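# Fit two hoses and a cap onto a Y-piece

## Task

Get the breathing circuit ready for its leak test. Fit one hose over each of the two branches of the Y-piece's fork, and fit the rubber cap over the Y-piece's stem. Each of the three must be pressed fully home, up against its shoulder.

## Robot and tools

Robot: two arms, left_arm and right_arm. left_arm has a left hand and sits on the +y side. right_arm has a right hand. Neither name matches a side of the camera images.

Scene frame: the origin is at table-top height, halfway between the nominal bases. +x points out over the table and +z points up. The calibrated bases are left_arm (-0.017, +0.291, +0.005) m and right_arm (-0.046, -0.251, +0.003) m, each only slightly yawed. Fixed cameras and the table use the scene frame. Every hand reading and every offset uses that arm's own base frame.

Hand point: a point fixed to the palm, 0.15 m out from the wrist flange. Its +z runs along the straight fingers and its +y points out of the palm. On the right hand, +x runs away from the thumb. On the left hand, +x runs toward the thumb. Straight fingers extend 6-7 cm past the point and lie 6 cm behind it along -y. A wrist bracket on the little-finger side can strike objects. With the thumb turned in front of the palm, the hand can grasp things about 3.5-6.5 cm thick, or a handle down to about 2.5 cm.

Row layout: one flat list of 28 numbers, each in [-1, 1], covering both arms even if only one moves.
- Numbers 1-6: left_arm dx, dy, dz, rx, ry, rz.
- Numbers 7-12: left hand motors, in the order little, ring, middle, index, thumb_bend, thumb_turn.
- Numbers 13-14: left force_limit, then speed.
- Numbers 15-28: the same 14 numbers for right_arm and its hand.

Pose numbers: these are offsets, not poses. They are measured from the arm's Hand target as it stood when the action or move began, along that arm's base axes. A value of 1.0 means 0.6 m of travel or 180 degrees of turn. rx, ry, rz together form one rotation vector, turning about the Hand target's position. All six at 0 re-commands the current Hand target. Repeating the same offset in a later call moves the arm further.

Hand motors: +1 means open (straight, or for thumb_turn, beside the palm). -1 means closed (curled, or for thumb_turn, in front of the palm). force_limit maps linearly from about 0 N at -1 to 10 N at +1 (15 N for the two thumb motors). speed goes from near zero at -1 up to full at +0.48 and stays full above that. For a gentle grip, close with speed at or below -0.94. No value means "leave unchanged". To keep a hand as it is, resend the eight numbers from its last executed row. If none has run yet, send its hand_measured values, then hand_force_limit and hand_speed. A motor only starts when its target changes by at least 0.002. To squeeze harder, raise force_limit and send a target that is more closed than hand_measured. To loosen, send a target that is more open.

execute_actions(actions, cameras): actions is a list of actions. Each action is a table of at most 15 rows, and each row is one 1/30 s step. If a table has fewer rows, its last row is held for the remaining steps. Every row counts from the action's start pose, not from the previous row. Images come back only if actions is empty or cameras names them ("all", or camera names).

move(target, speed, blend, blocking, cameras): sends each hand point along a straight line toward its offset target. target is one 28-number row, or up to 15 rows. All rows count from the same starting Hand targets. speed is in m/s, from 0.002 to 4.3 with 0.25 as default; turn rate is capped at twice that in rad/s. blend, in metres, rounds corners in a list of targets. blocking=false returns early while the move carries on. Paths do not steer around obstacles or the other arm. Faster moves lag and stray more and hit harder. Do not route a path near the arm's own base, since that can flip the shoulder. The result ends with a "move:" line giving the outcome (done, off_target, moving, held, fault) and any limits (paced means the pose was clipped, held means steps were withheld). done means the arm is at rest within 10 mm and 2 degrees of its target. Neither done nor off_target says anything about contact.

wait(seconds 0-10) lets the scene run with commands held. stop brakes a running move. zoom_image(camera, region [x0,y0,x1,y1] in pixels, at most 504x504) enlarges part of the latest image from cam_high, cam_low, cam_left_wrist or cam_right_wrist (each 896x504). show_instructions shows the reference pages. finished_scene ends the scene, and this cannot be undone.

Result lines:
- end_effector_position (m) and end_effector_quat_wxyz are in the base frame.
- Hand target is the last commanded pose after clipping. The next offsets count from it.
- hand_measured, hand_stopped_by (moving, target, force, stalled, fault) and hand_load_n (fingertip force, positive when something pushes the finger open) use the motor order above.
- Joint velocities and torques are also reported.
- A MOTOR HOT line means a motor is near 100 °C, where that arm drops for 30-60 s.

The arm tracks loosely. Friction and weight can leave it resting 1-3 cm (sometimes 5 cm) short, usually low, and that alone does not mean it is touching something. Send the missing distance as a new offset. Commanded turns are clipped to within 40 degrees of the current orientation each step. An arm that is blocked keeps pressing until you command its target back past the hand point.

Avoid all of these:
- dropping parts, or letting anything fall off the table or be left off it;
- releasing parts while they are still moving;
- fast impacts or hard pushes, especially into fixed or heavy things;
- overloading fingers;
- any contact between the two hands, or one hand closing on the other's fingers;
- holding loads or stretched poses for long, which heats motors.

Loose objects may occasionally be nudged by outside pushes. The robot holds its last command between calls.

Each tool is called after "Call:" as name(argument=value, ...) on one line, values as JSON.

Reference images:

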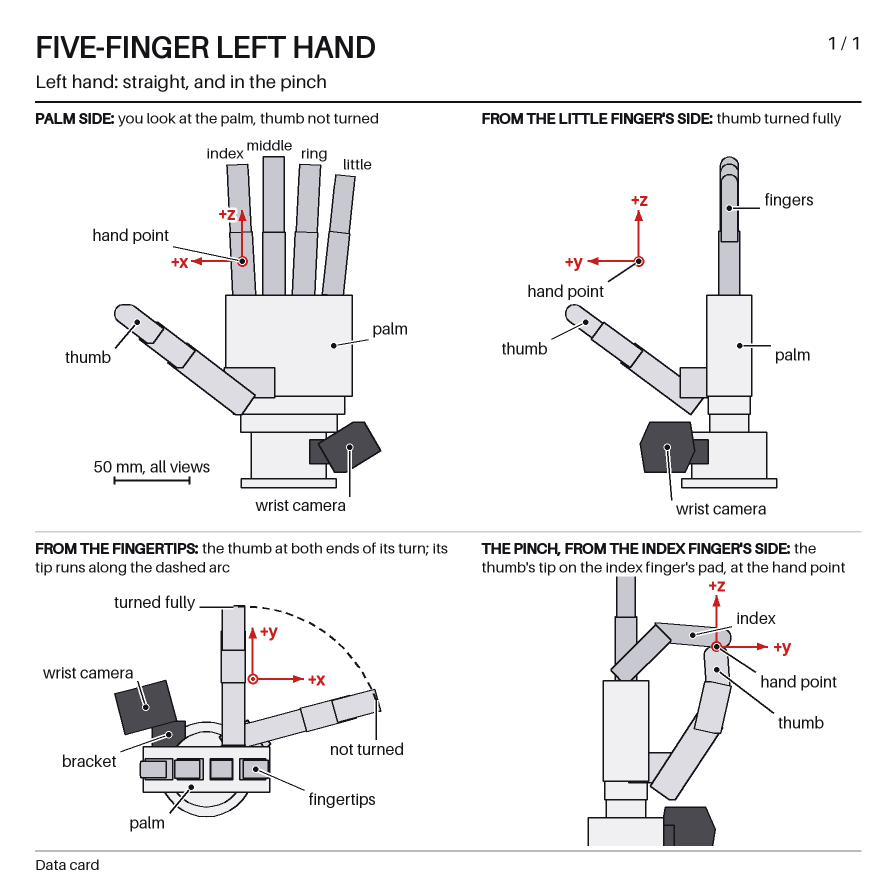

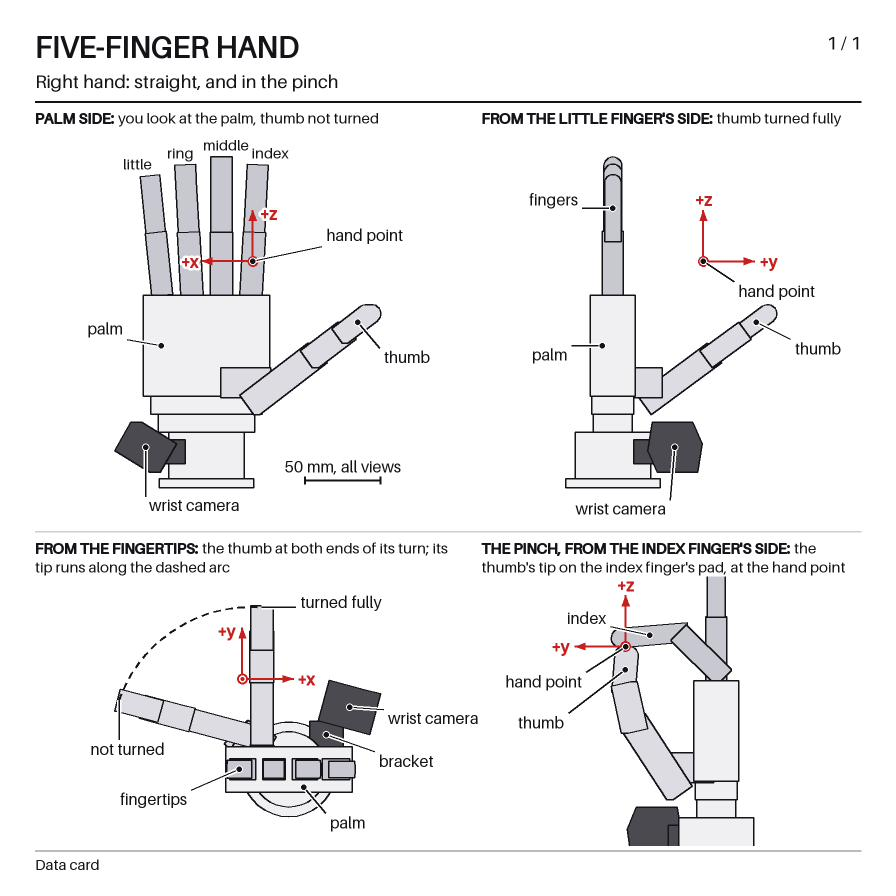

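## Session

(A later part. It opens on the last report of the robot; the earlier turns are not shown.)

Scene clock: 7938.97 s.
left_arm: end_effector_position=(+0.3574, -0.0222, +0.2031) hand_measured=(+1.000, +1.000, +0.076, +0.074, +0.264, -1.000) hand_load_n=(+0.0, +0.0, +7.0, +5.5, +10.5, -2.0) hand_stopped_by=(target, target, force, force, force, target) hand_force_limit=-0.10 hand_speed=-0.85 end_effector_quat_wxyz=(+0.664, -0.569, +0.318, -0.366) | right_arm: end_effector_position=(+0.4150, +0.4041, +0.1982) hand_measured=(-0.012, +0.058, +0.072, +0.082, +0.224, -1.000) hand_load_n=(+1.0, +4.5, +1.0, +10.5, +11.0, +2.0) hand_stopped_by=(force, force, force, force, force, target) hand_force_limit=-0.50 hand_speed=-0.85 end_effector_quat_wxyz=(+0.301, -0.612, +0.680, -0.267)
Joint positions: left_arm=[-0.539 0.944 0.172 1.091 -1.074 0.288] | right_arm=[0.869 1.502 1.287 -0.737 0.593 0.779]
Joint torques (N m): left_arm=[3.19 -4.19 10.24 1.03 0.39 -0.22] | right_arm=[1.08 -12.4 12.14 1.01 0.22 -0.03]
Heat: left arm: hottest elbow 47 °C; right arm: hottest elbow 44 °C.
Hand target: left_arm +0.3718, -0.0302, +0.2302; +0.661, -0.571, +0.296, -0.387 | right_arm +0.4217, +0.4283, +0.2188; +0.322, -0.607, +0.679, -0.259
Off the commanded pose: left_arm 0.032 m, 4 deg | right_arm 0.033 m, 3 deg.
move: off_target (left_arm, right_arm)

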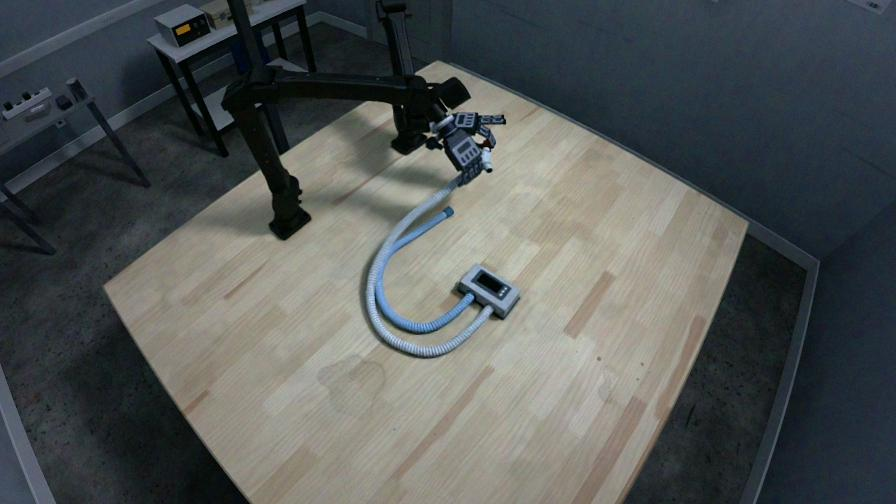

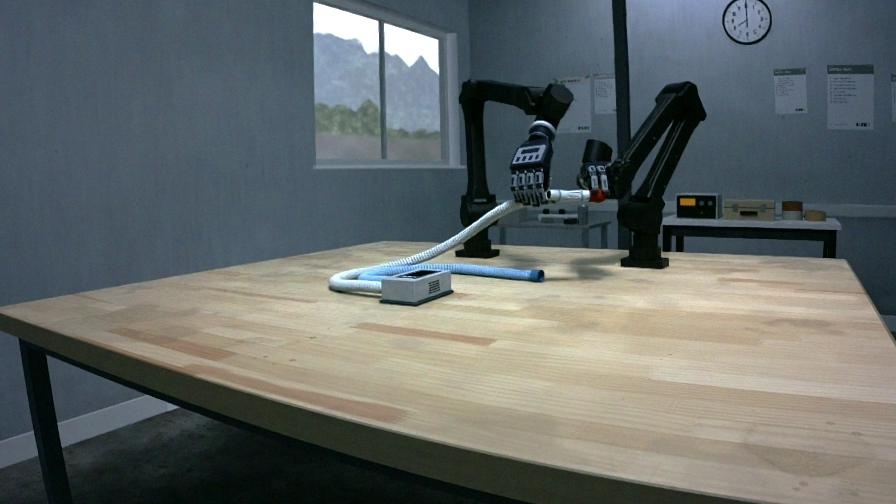

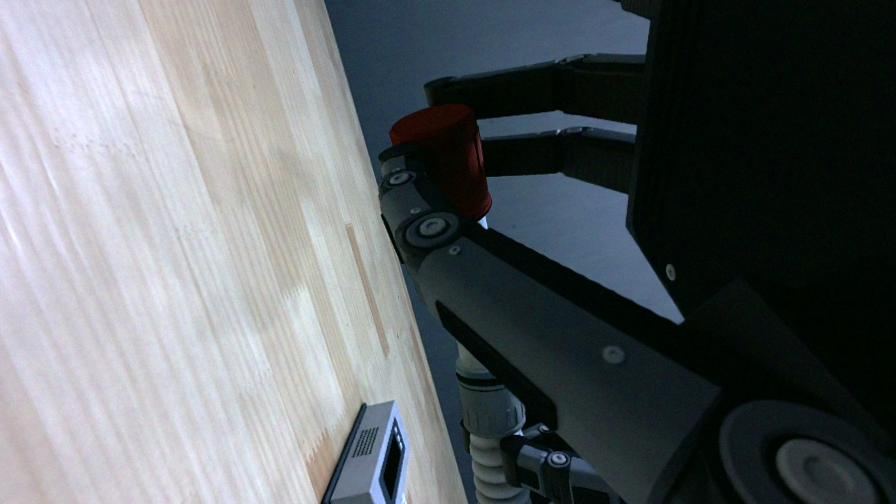

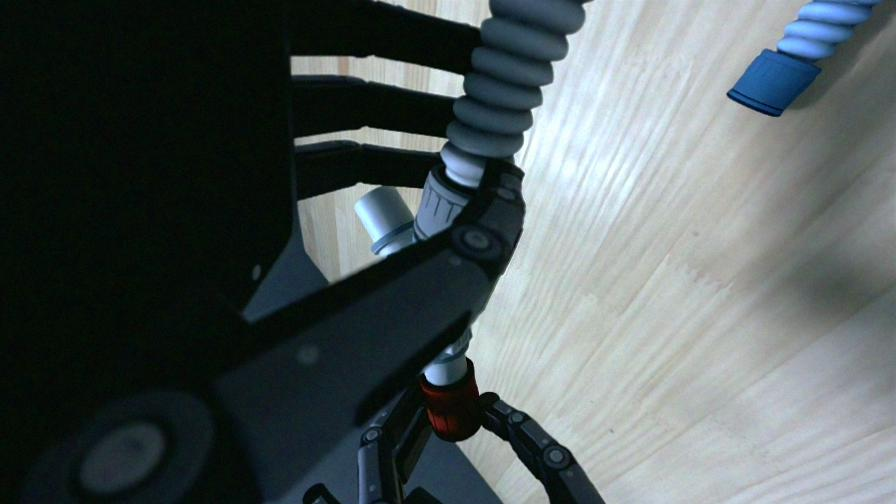

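Call:
move(target=[0.0, 0.0, 0.0, 0, 0, 0, 1, 1, -0.5, -0.5, -0.3, -1, -0.1, -0.85, -0.0079, 0.0147, 0.0, 0, 0, 0, -0.5, -0.5, -0.5, -0.5, -0.3, -1, -0.5, -0.85], speed=0.03, cameras=["all"])

Call:
zoom_image(camera="cam_low", region=[572, 184, 608, 208])

Call:
zoom_image(camera="cam_high", region=[472, 136, 504, 168])

Call:
zoom_image(camera="cam_right_wrist", region=[410, 340, 510, 450])

Call:
zoom_image(camera="cam_left_wrist", region=[370, 90, 550, 270])

Scene clock: 7947.37 s.
left_arm: end_effector_position=(+0.3569, -0.0211, +0.2026) hand_measured=(+1.000, +1.000, +0.076, +0.074, +0.264, -1.000) hand_load_n=(+0.0, -0.5, +7.0, +5.5, +10.5, -2.0) hand_stopped_by=(target, target, force, force, force, target) hand_force_limit=-0.10 hand_speed=-0.85 end_effector_quat_wxyz=(+0.664, -0.571, +0.317, -0.364) | right_arm: end_effector_position=(+0.4125, +0.4077, +0.1980) hand_measured=(-0.012, +0.058, +0.072, +0.082, +0.224, -1.000) hand_load_n=(+1.0, +5.0, +1.5, +10.5, +10.5, +1.0) hand_stopped_by=(force, force, force, force, force, target) hand_force_limit=-0.50 hand_speed=-0.85 end_effector_quat_wxyz=(+0.298, -0.612, +0.681, -0.271)
Joint positions: left_arm=[-0.539 0.944 0.172 1.089 -1.08 0.288] | right_arm=[0.881 1.511 1.298 -0.754 0.609 0.792]
Joint torques (N m): left_arm=[2.37 -3.6 10.33 1.14 0.6 -0.25] | right_arm=[1.9 -12.81 12.57 1.22 0.1 -0.02]
Heat: left arm: hottest elbow 47 °C; right arm: hottest elbow 45 °C.
Hand target: left_arm +0.3719, -0.0302, +0.2301; +0.661, -0.571, +0.296, -0.387 | right_arm +0.4168, +0.4374, +0.2188; +0.322, -0.607, +0.679, -0.259
Off the commanded pose: left_arm 0.033 m, 4 deg | right_arm 0.036 m, 3 deg.
move: off_target (left_arm, right_arm)

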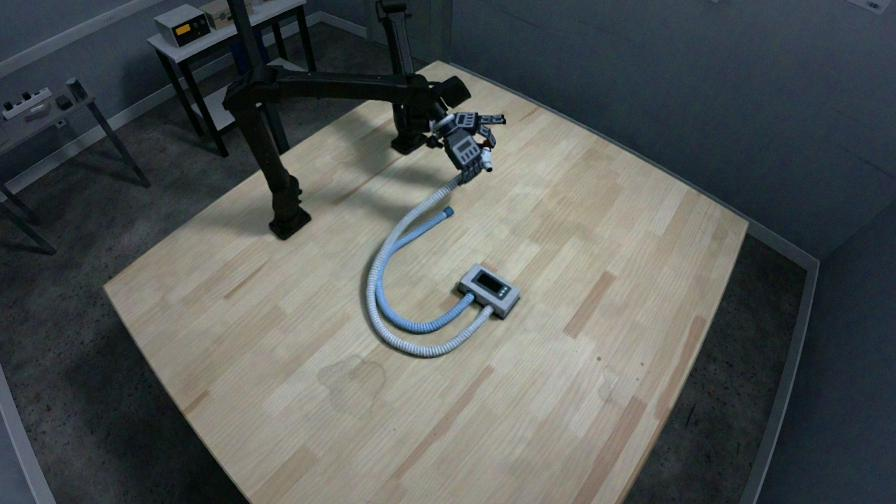

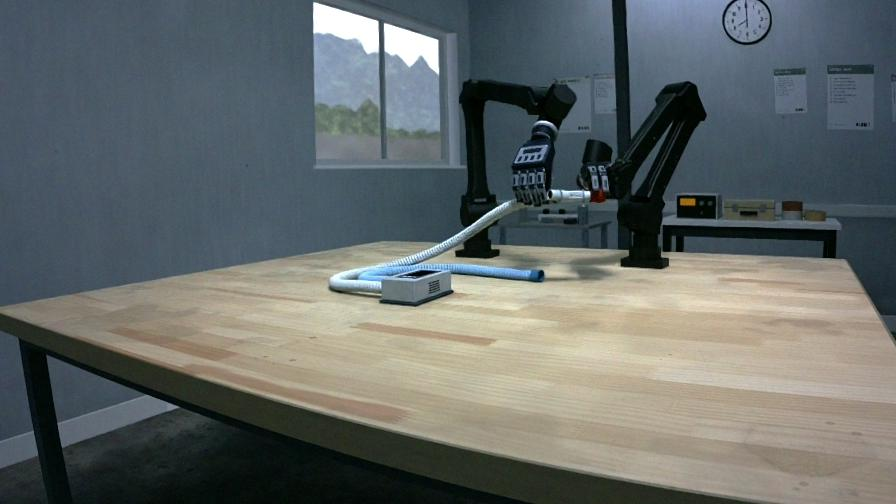

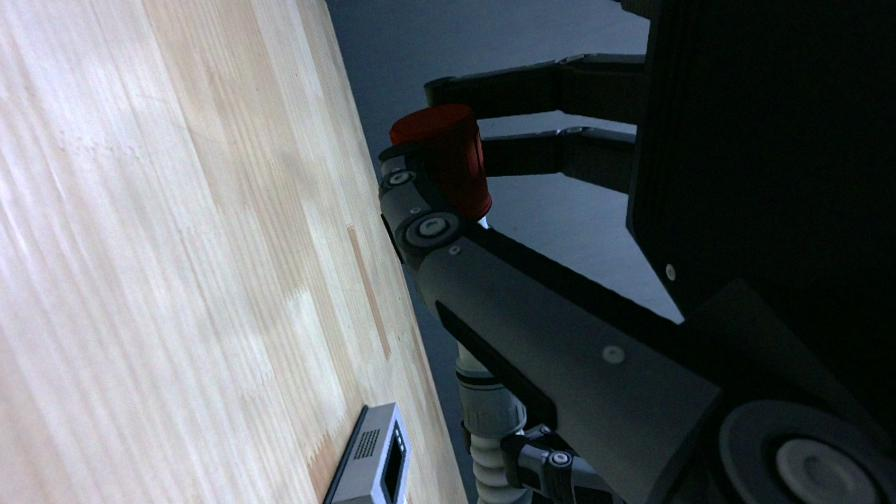

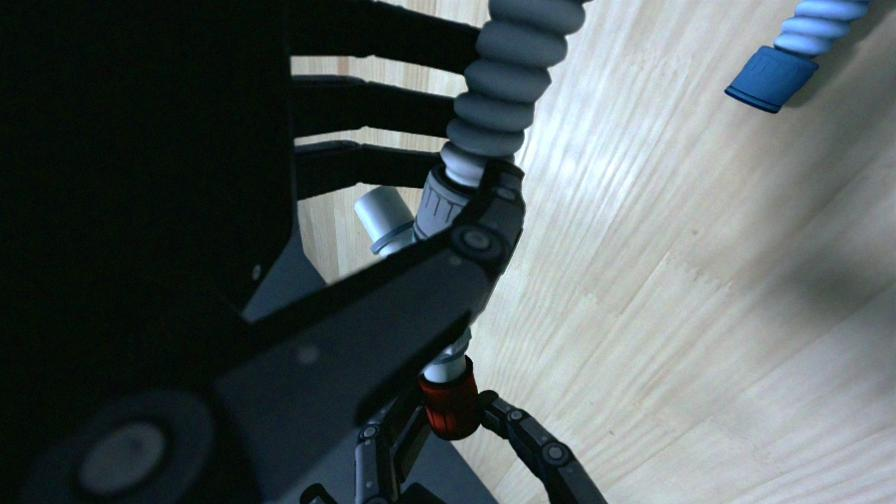

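Scaled by 14.000 from the camera's 896x504 image, which has a finer 1280x720 frame.

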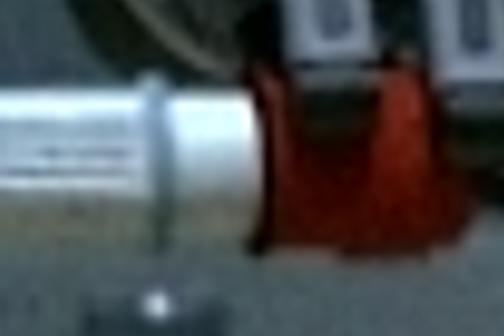

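Scaled by 15.750 from the camera's 896x504 image, which has a finer 1280x720 frame.

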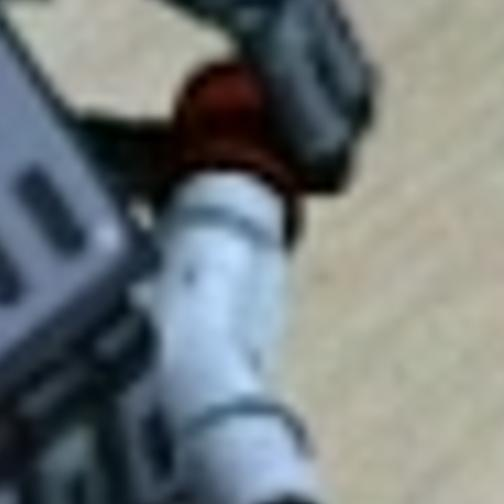

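Scaled by 4.582 from the camera's 896x504 image, which has a finer 1280x720 frame.

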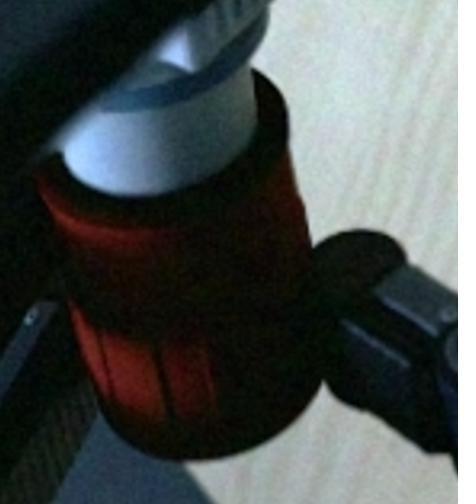

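Scaled by 2.800 from the camera's 896x504 image, which has a finer 1280x720 frame.

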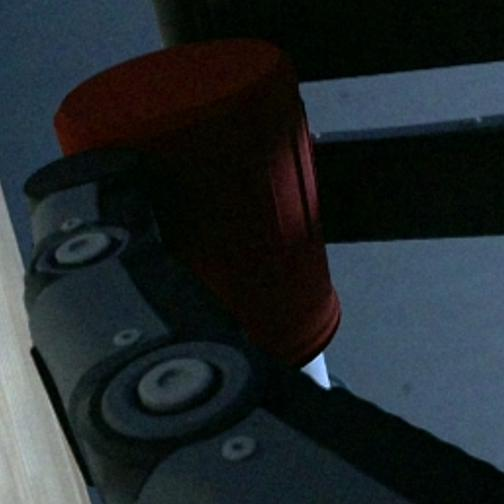

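Call:
move(target=[0.0, 0.0, 0.0, 0, 0, 0, 1, 1, -0.5, -0.5, -0.3, -1, -0.1, -0.85, -0.0095, 0.0176, 0.0, 0, 0, 0, -0.5, -0.5, -0.5, -0.5, -0.3, -1, -0.5, -0.85], speed=0.04, cameras=["all"])

Call:
zoom_image(camera="cam_low", region=[572, 184, 608, 208])

Call:
zoom_image(camera="cam_high", region=[472, 136, 504, 168])

Call:
zoom_image(camera="cam_right_wrist", region=[380, 310, 540, 470])

Call:
zoom_image(camera="cam_left_wrist", region=[370, 90, 550, 270])

Scene clock: 7970.13 s.
left_arm: end_effector_position=(+0.3563, -0.0184, +0.2023) hand_measured=(+1.000, +1.000, +0.076, +0.074, +0.264, -1.000) hand_load_n=(+0.0, +0.0, +7.0, +5.5, +10.5, -3.0) hand_stopped_by=(target, target, force, force, force, target) hand_force_limit=-0.10 hand_speed=-0.85 end_effector_quat_wxyz=(+0.665, -0.573, +0.314, -0.360) | right_arm: end_effector_position=(+0.4101, +0.4119, +0.1978) hand_measured=(-0.012, +0.058, +0.072, +0.082, +0.224, -1.000) hand_load_n=(+1.5, +5.0, +1.5, +10.5, +10.5, +0.5) hand_stopped_by=(force, force, force, force, force, target) hand_force_limit=-0.50 hand_speed=-0.85 end_effector_quat_wxyz=(+0.295, -0.610, +0.682, -0.276)
Joint positions: left_arm=[-0.535 0.943 0.172 1.088 -1.087 0.288] | right_arm=[0.895 1.521 1.311 -0.773 0.628 0.809]
Joint torques (N m): left_arm=[1.38 -3.66 10.18 0.99 0.86 -0.22] | right_arm=[2.96 -11.75 12.97 1.57 -0.15 0.05]
Heat: left arm: hottest elbow 47 °C; right arm: hottest elbow 46 °C.
Hand target: left_arm +0.3719, -0.0302, +0.2301; +0.661, -0.571, +0.296, -0.387 | right_arm +0.4111, +0.4479, +0.2187; +0.322, -0.607, +0.679, -0.259
Off the commanded pose: left_arm 0.034 m, 4 deg | right_arm 0.042 m, 4 deg.
move: off_target (left_arm, right_arm)

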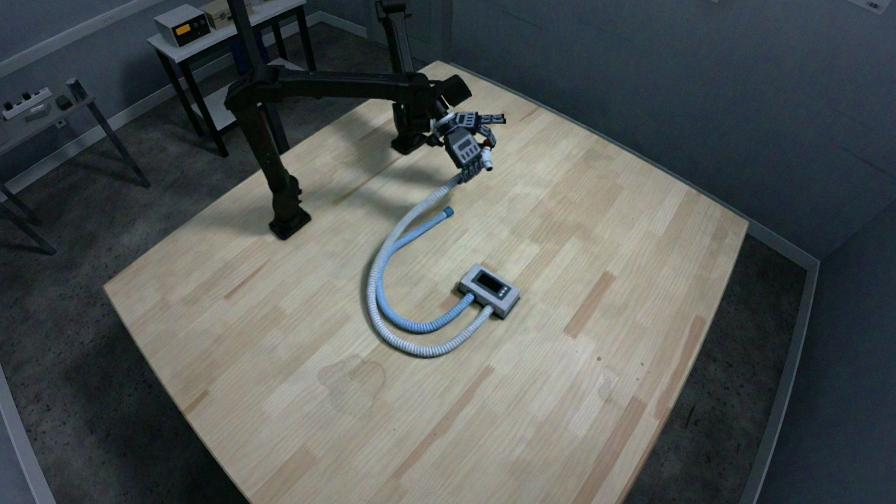

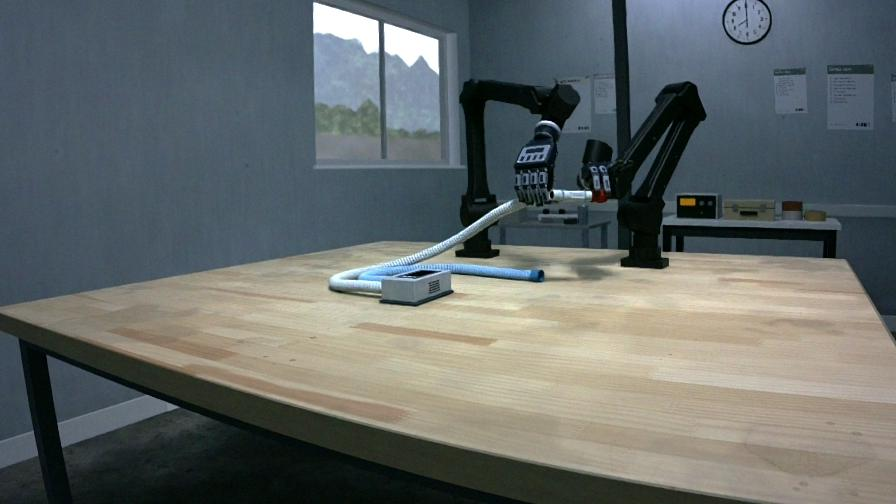

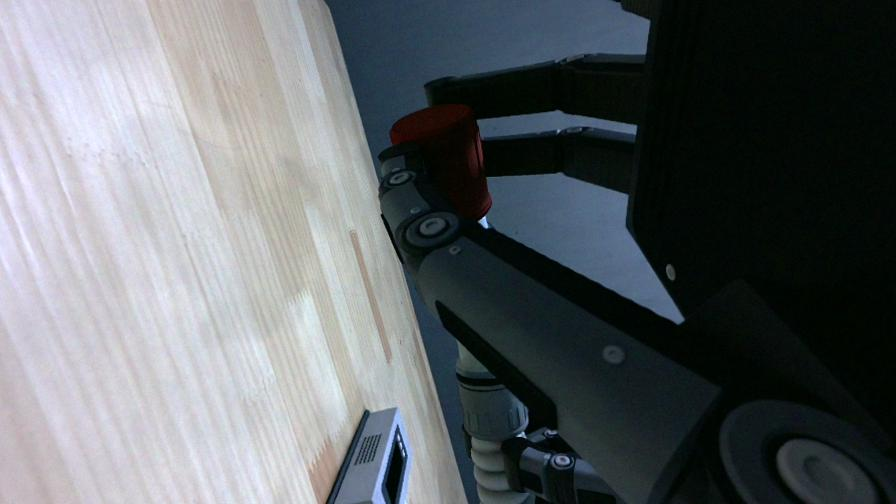

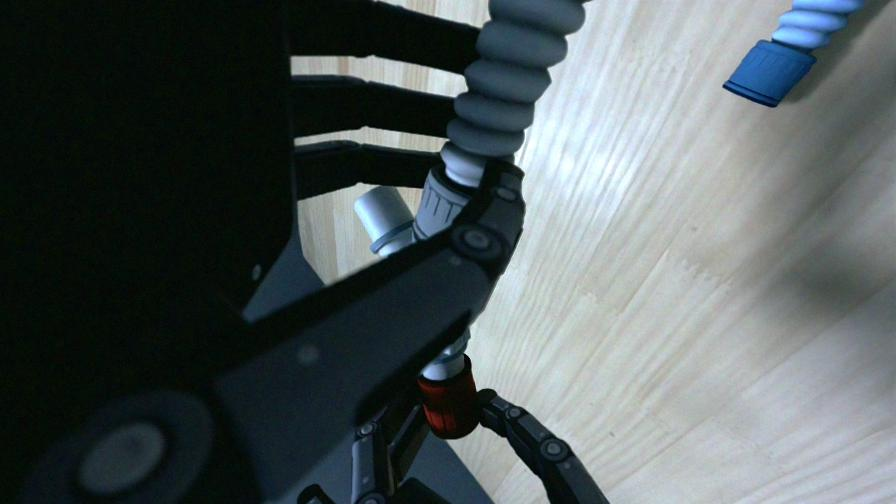

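Scaled by 14.000 from the camera's 896x504 image, which has a finer 1280x720 frame.

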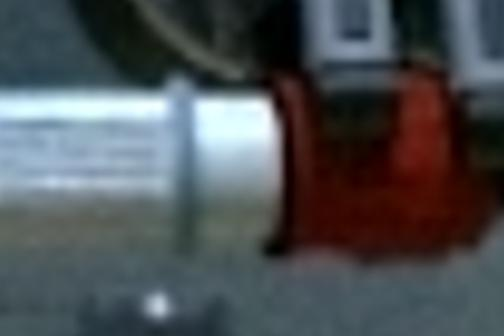

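Scaled by 15.750 from the camera's 896x504 image, which has a finer 1280x720 frame.

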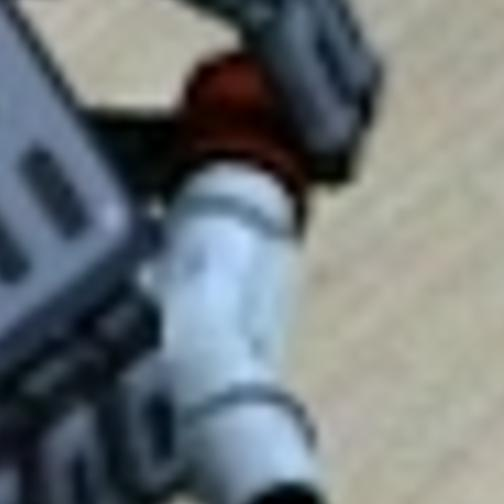

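Scaled by 3.150 from the camera's 896x504 image, which has a finer 1280x720 frame.

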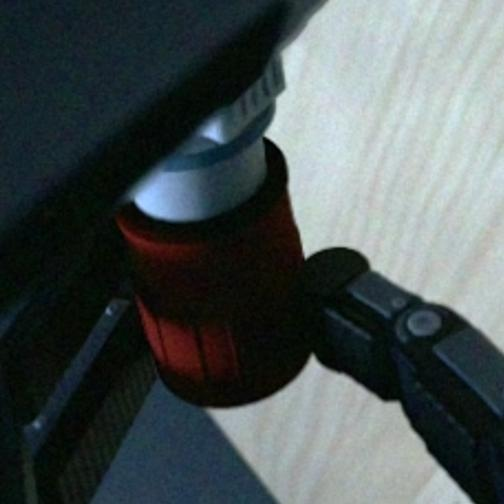

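Scaled by 2.800 from the camera's 896x504 image, which has a finer 1280x720 frame.

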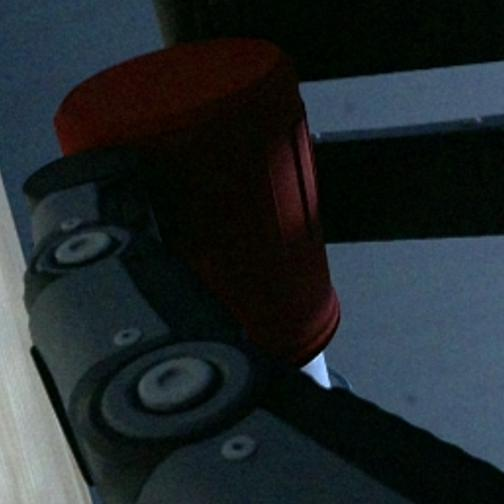

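Call:
move(target=[0.0087, -0.0142, 0.0, 0, 0, -0.0083, 1, 1, -0.5, -0.5, -0.3, -1, -0.1, -0.85, -0.0047, 0.0088, 0.0, 0, 0, 0.0083, -0.5, -0.5, -0.5, -0.5, -0.3, -1, -0.5, -0.85], speed=0.04, cameras=["all"])

Call:
zoom_image(camera="cam_low", region=[572, 184, 608, 208])

Call:
zoom_image(camera="cam_high", region=[472, 136, 504, 168])

Call:
zoom_image(camera="cam_right_wrist", region=[380, 310, 540, 470])

Call:
zoom_image(camera="cam_left_wrist", region=[370, 90, 550, 270])

Scene clock: 7992.97 s.
left_arm: end_effector_position=(+0.3564, -0.0191, +0.2019) hand_measured=(+1.000, +1.000, +0.076, +0.074, +0.264, -1.000) hand_load_n=(+0.0, +0.0, +7.0, +5.5, +10.5, -3.0) hand_stopped_by=(target, target, force, force, force, target) hand_force_limit=-0.10 hand_speed=-0.85 end_effector_quat_wxyz=(+0.665, -0.572, +0.318, -0.360) | right_arm: end_effector_position=(+0.4095, +0.4122, +0.1978) hand_measured=(-0.012, +0.058, +0.072, +0.082, +0.224, -1.000) hand_load_n=(+1.5, +4.5, +1.5, +11.0, +10.5, +1.0) hand_stopped_by=(force, force, force, force, force, target) hand_force_limit=-0.50 hand_speed=-0.85 end_effector_quat_wxyz=(+0.294, -0.612, +0.680, -0.276)
Joint positions: left_arm=[-0.535 0.939 0.172 1.079 -1.082 0.288] | right_arm=[0.895 1.521 1.312 -0.773 0.626 0.805]
Joint torques (N m): left_arm=[1.03 -2.43 10.93 1.14 1.25 -0.36] | right_arm=[2.84 -11.87 12.68 1.78 -0.57 -0.07]
Motor temperatures (°C): left_arm=[19 20 48 17 20 19] | right_arm=[18 23 45 17 20 20]
Heat: left arm: hottest elbow 48 °C; right arm: hottest elbow 45 °C.
Hand target: left_arm +0.3771, -0.0387, +0.2302; +0.656, -0.567, +0.303, -0.396 | right_arm +0.4083, +0.4533, +0.2189; +0.326, -0.615, +0.671, -0.254
Off the commanded pose: left_arm 0.040 m, 5 deg | right_arm 0.046 m, 5 deg.
move: off_target (left_arm, right_arm)

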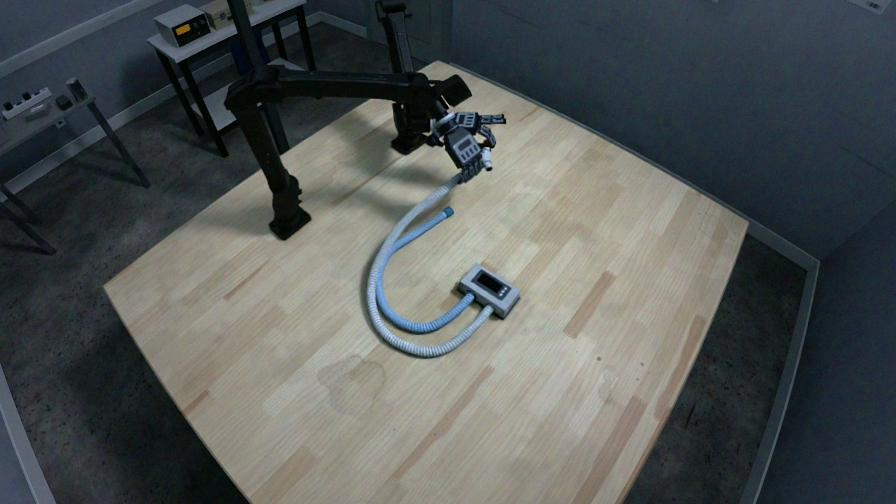

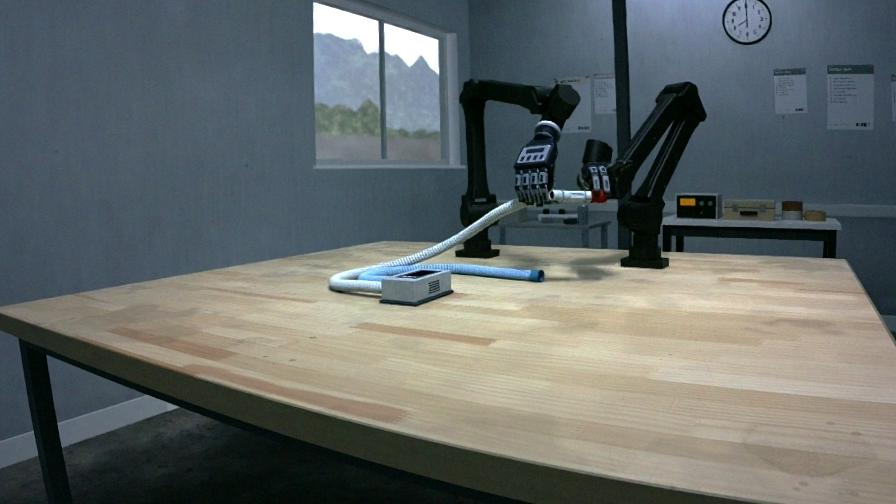

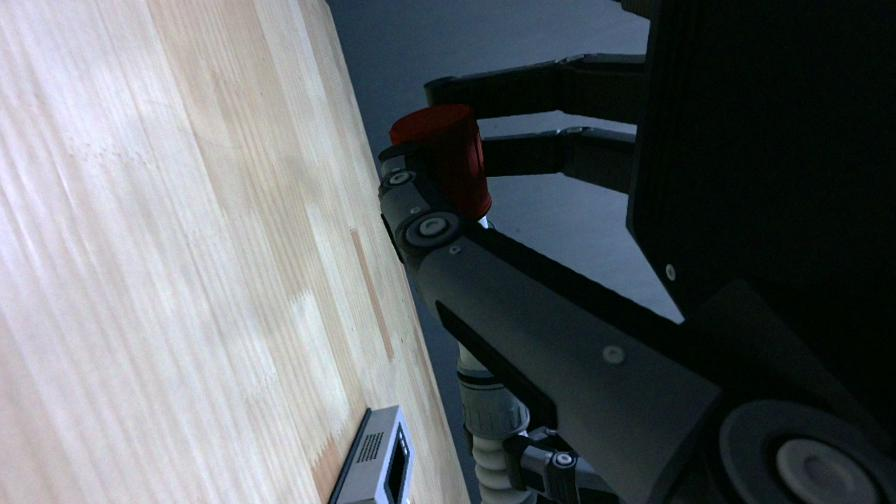

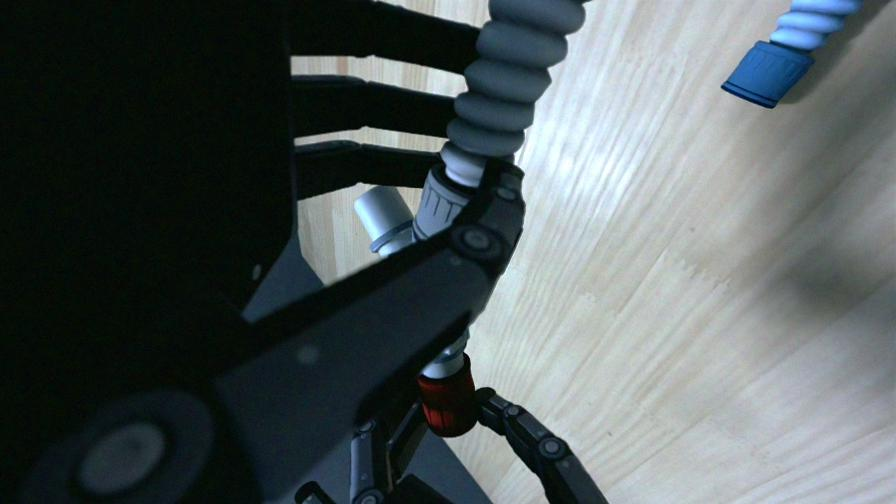

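Scaled by 14.000 from the camera's 896x504 image, which has a finer 1280x720 frame.

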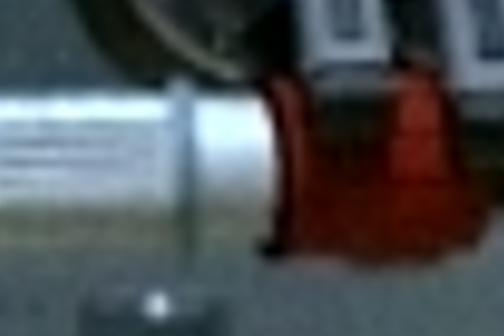

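Scaled by 15.750 from the camera's 896x504 image, which has a finer 1280x720 frame.

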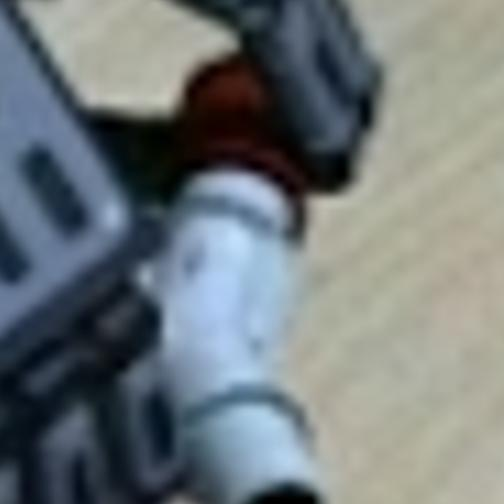

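Scaled by 3.150 from the camera's 896x504 image, which has a finer 1280x720 frame.

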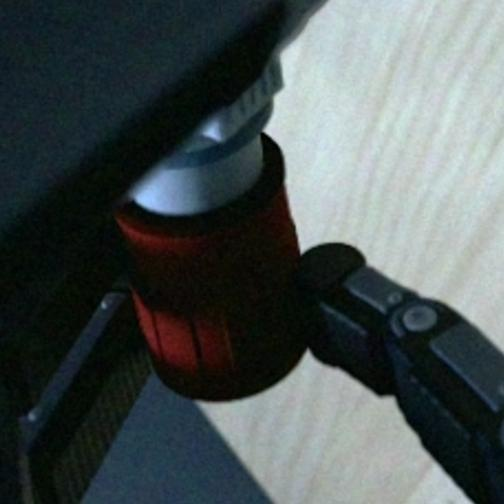

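Scaled by 2.800 from the camera's 896x504 image, which has a finer 1280x720 frame.

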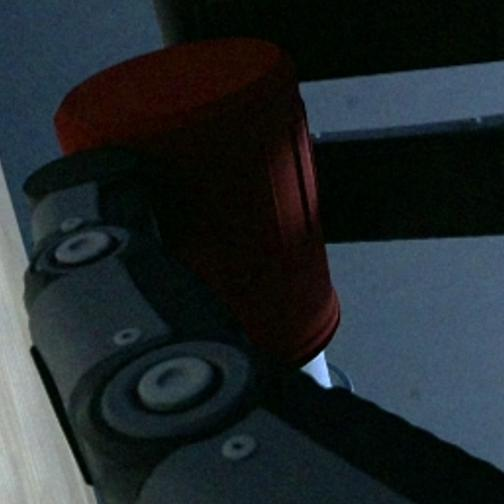

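Call:
move(target=[0.0131, -0.0213, 0.0, 0, 0, 0, 1, 1, -0.5, -0.5, -0.3, -1, -0.1, -0.85, -0.0095, 0.0176, 0.0, 0, 0, 0, -0.5, -0.5, -0.5, -0.5, -0.3, -1, -0.5, -0.85], speed=0.05, cameras=["all"])

Call:
zoom_image(camera="cam_low", region=[572, 184, 608, 208])

Call:
zoom_image(camera="cam_right_wrist", region=[380, 310, 540, 470])

Call:
zoom_image(camera="cam_left_wrist", region=[370, 90, 550, 270])

Scene clock: 7999.07 s.
left_arm: end_effector_position=(+0.3593, -0.0195, +0.1926) hand_measured=(+1.000, +1.000, +0.076, +0.074, +0.264, -1.000) hand_load_n=(+0.0, +0.0, +7.5, +5.5, +10.5, -4.0) hand_stopped_by=(target, target, force, force, force, target) hand_force_limit=-0.10 hand_speed=-0.85 end_effector_quat_wxyz=(+0.669, -0.575, +0.325, -0.340) | right_arm: end_effector_position=(+0.4078, +0.4128, +0.1907) hand_measured=(-0.012, +0.058, +0.072, +0.082, +0.224, -1.000) hand_load_n=(+1.0, +4.0, +1.5, +12.5, +10.0, +1.0) hand_stopped_by=(force, force, force, force, force, target) hand_force_limit=-0.50 hand_speed=-0.85 end_effector_quat_wxyz=(+0.285, -0.617, +0.677, -0.284)
Joint positions: left_arm=[-0.542 0.995 0.183 1.102 -1.112 0.306] | right_arm=[0.903 1.537 1.316 -0.786 0.641 0.805]
Joint torques (N m): left_arm=[-1.38 -2.73 11.62 2.35 1.34 -0.37] | right_arm=[3.72 -13.33 13.53 1.68 -0.73 0.17]
Heat: left arm: hottest elbow 48 °C; right arm: hottest elbow 45 °C.
Hand target: left_arm +0.3850, -0.0515, +0.2302; +0.656, -0.567, +0.303, -0.396 | right_arm +0.4026, +0.4638, +0.2188; +0.326, -0.615, +0.671, -0.254
Off the commanded pose: left_arm 0.056 m, 7 deg | right_arm 0.059 m, 6 deg.
move: off_target (left_arm, right_arm)

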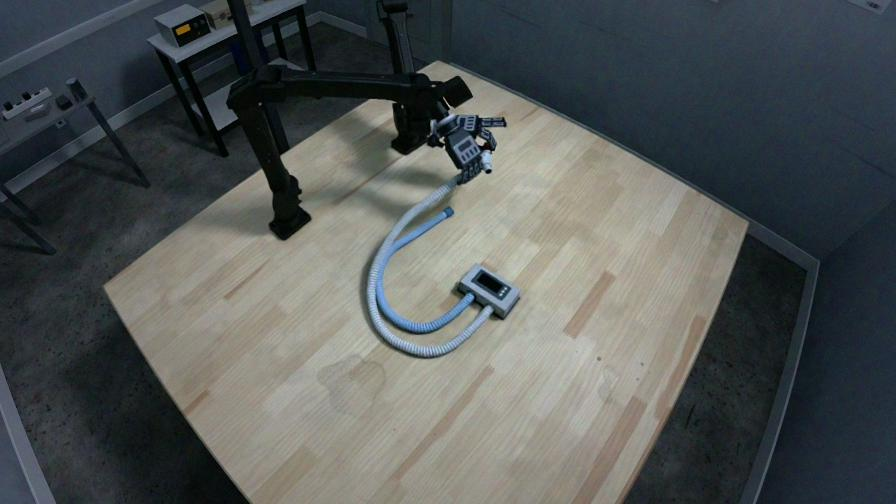

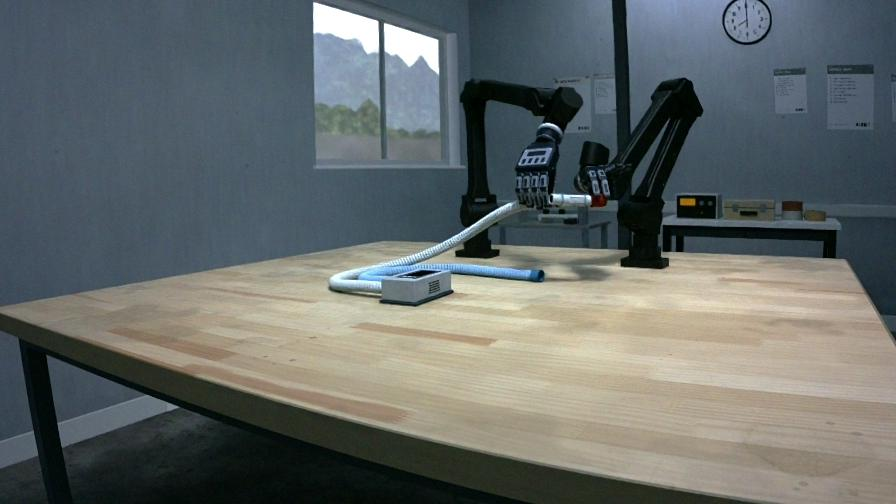

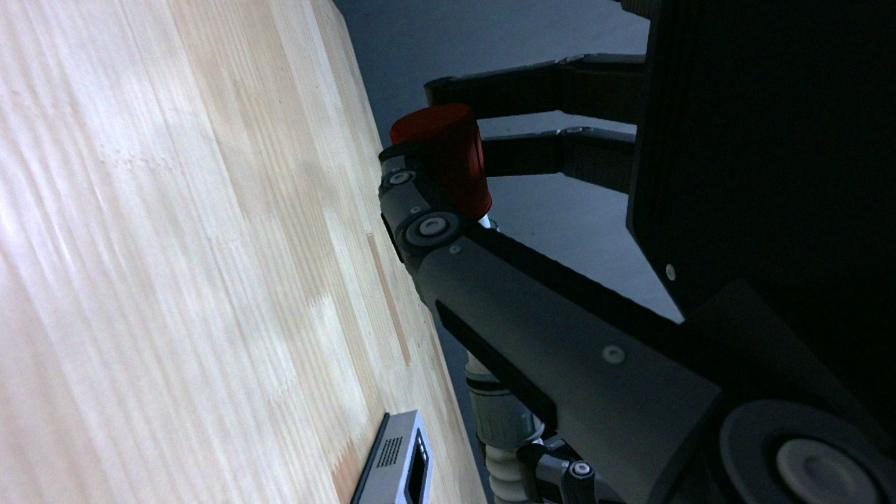

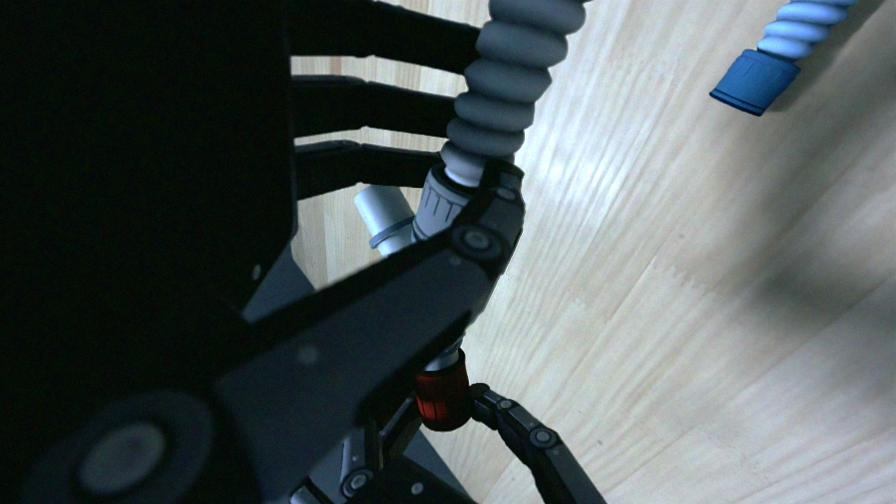

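Scaled by 14.000 from the camera's 896x504 image, which has a finer 1280x720 frame.

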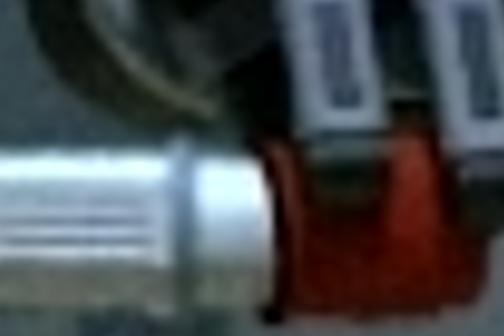

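Scaled by 3.150 from the camera's 896x504 image, which has a finer 1280x720 frame.

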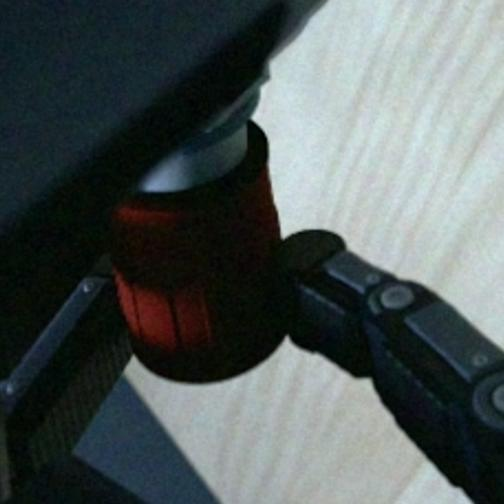

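Scaled by 2.800 from the camera's 896x504 image, which has a finer 1280x720 frame.

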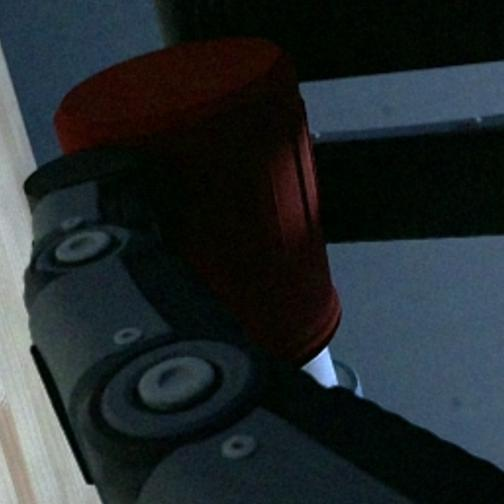

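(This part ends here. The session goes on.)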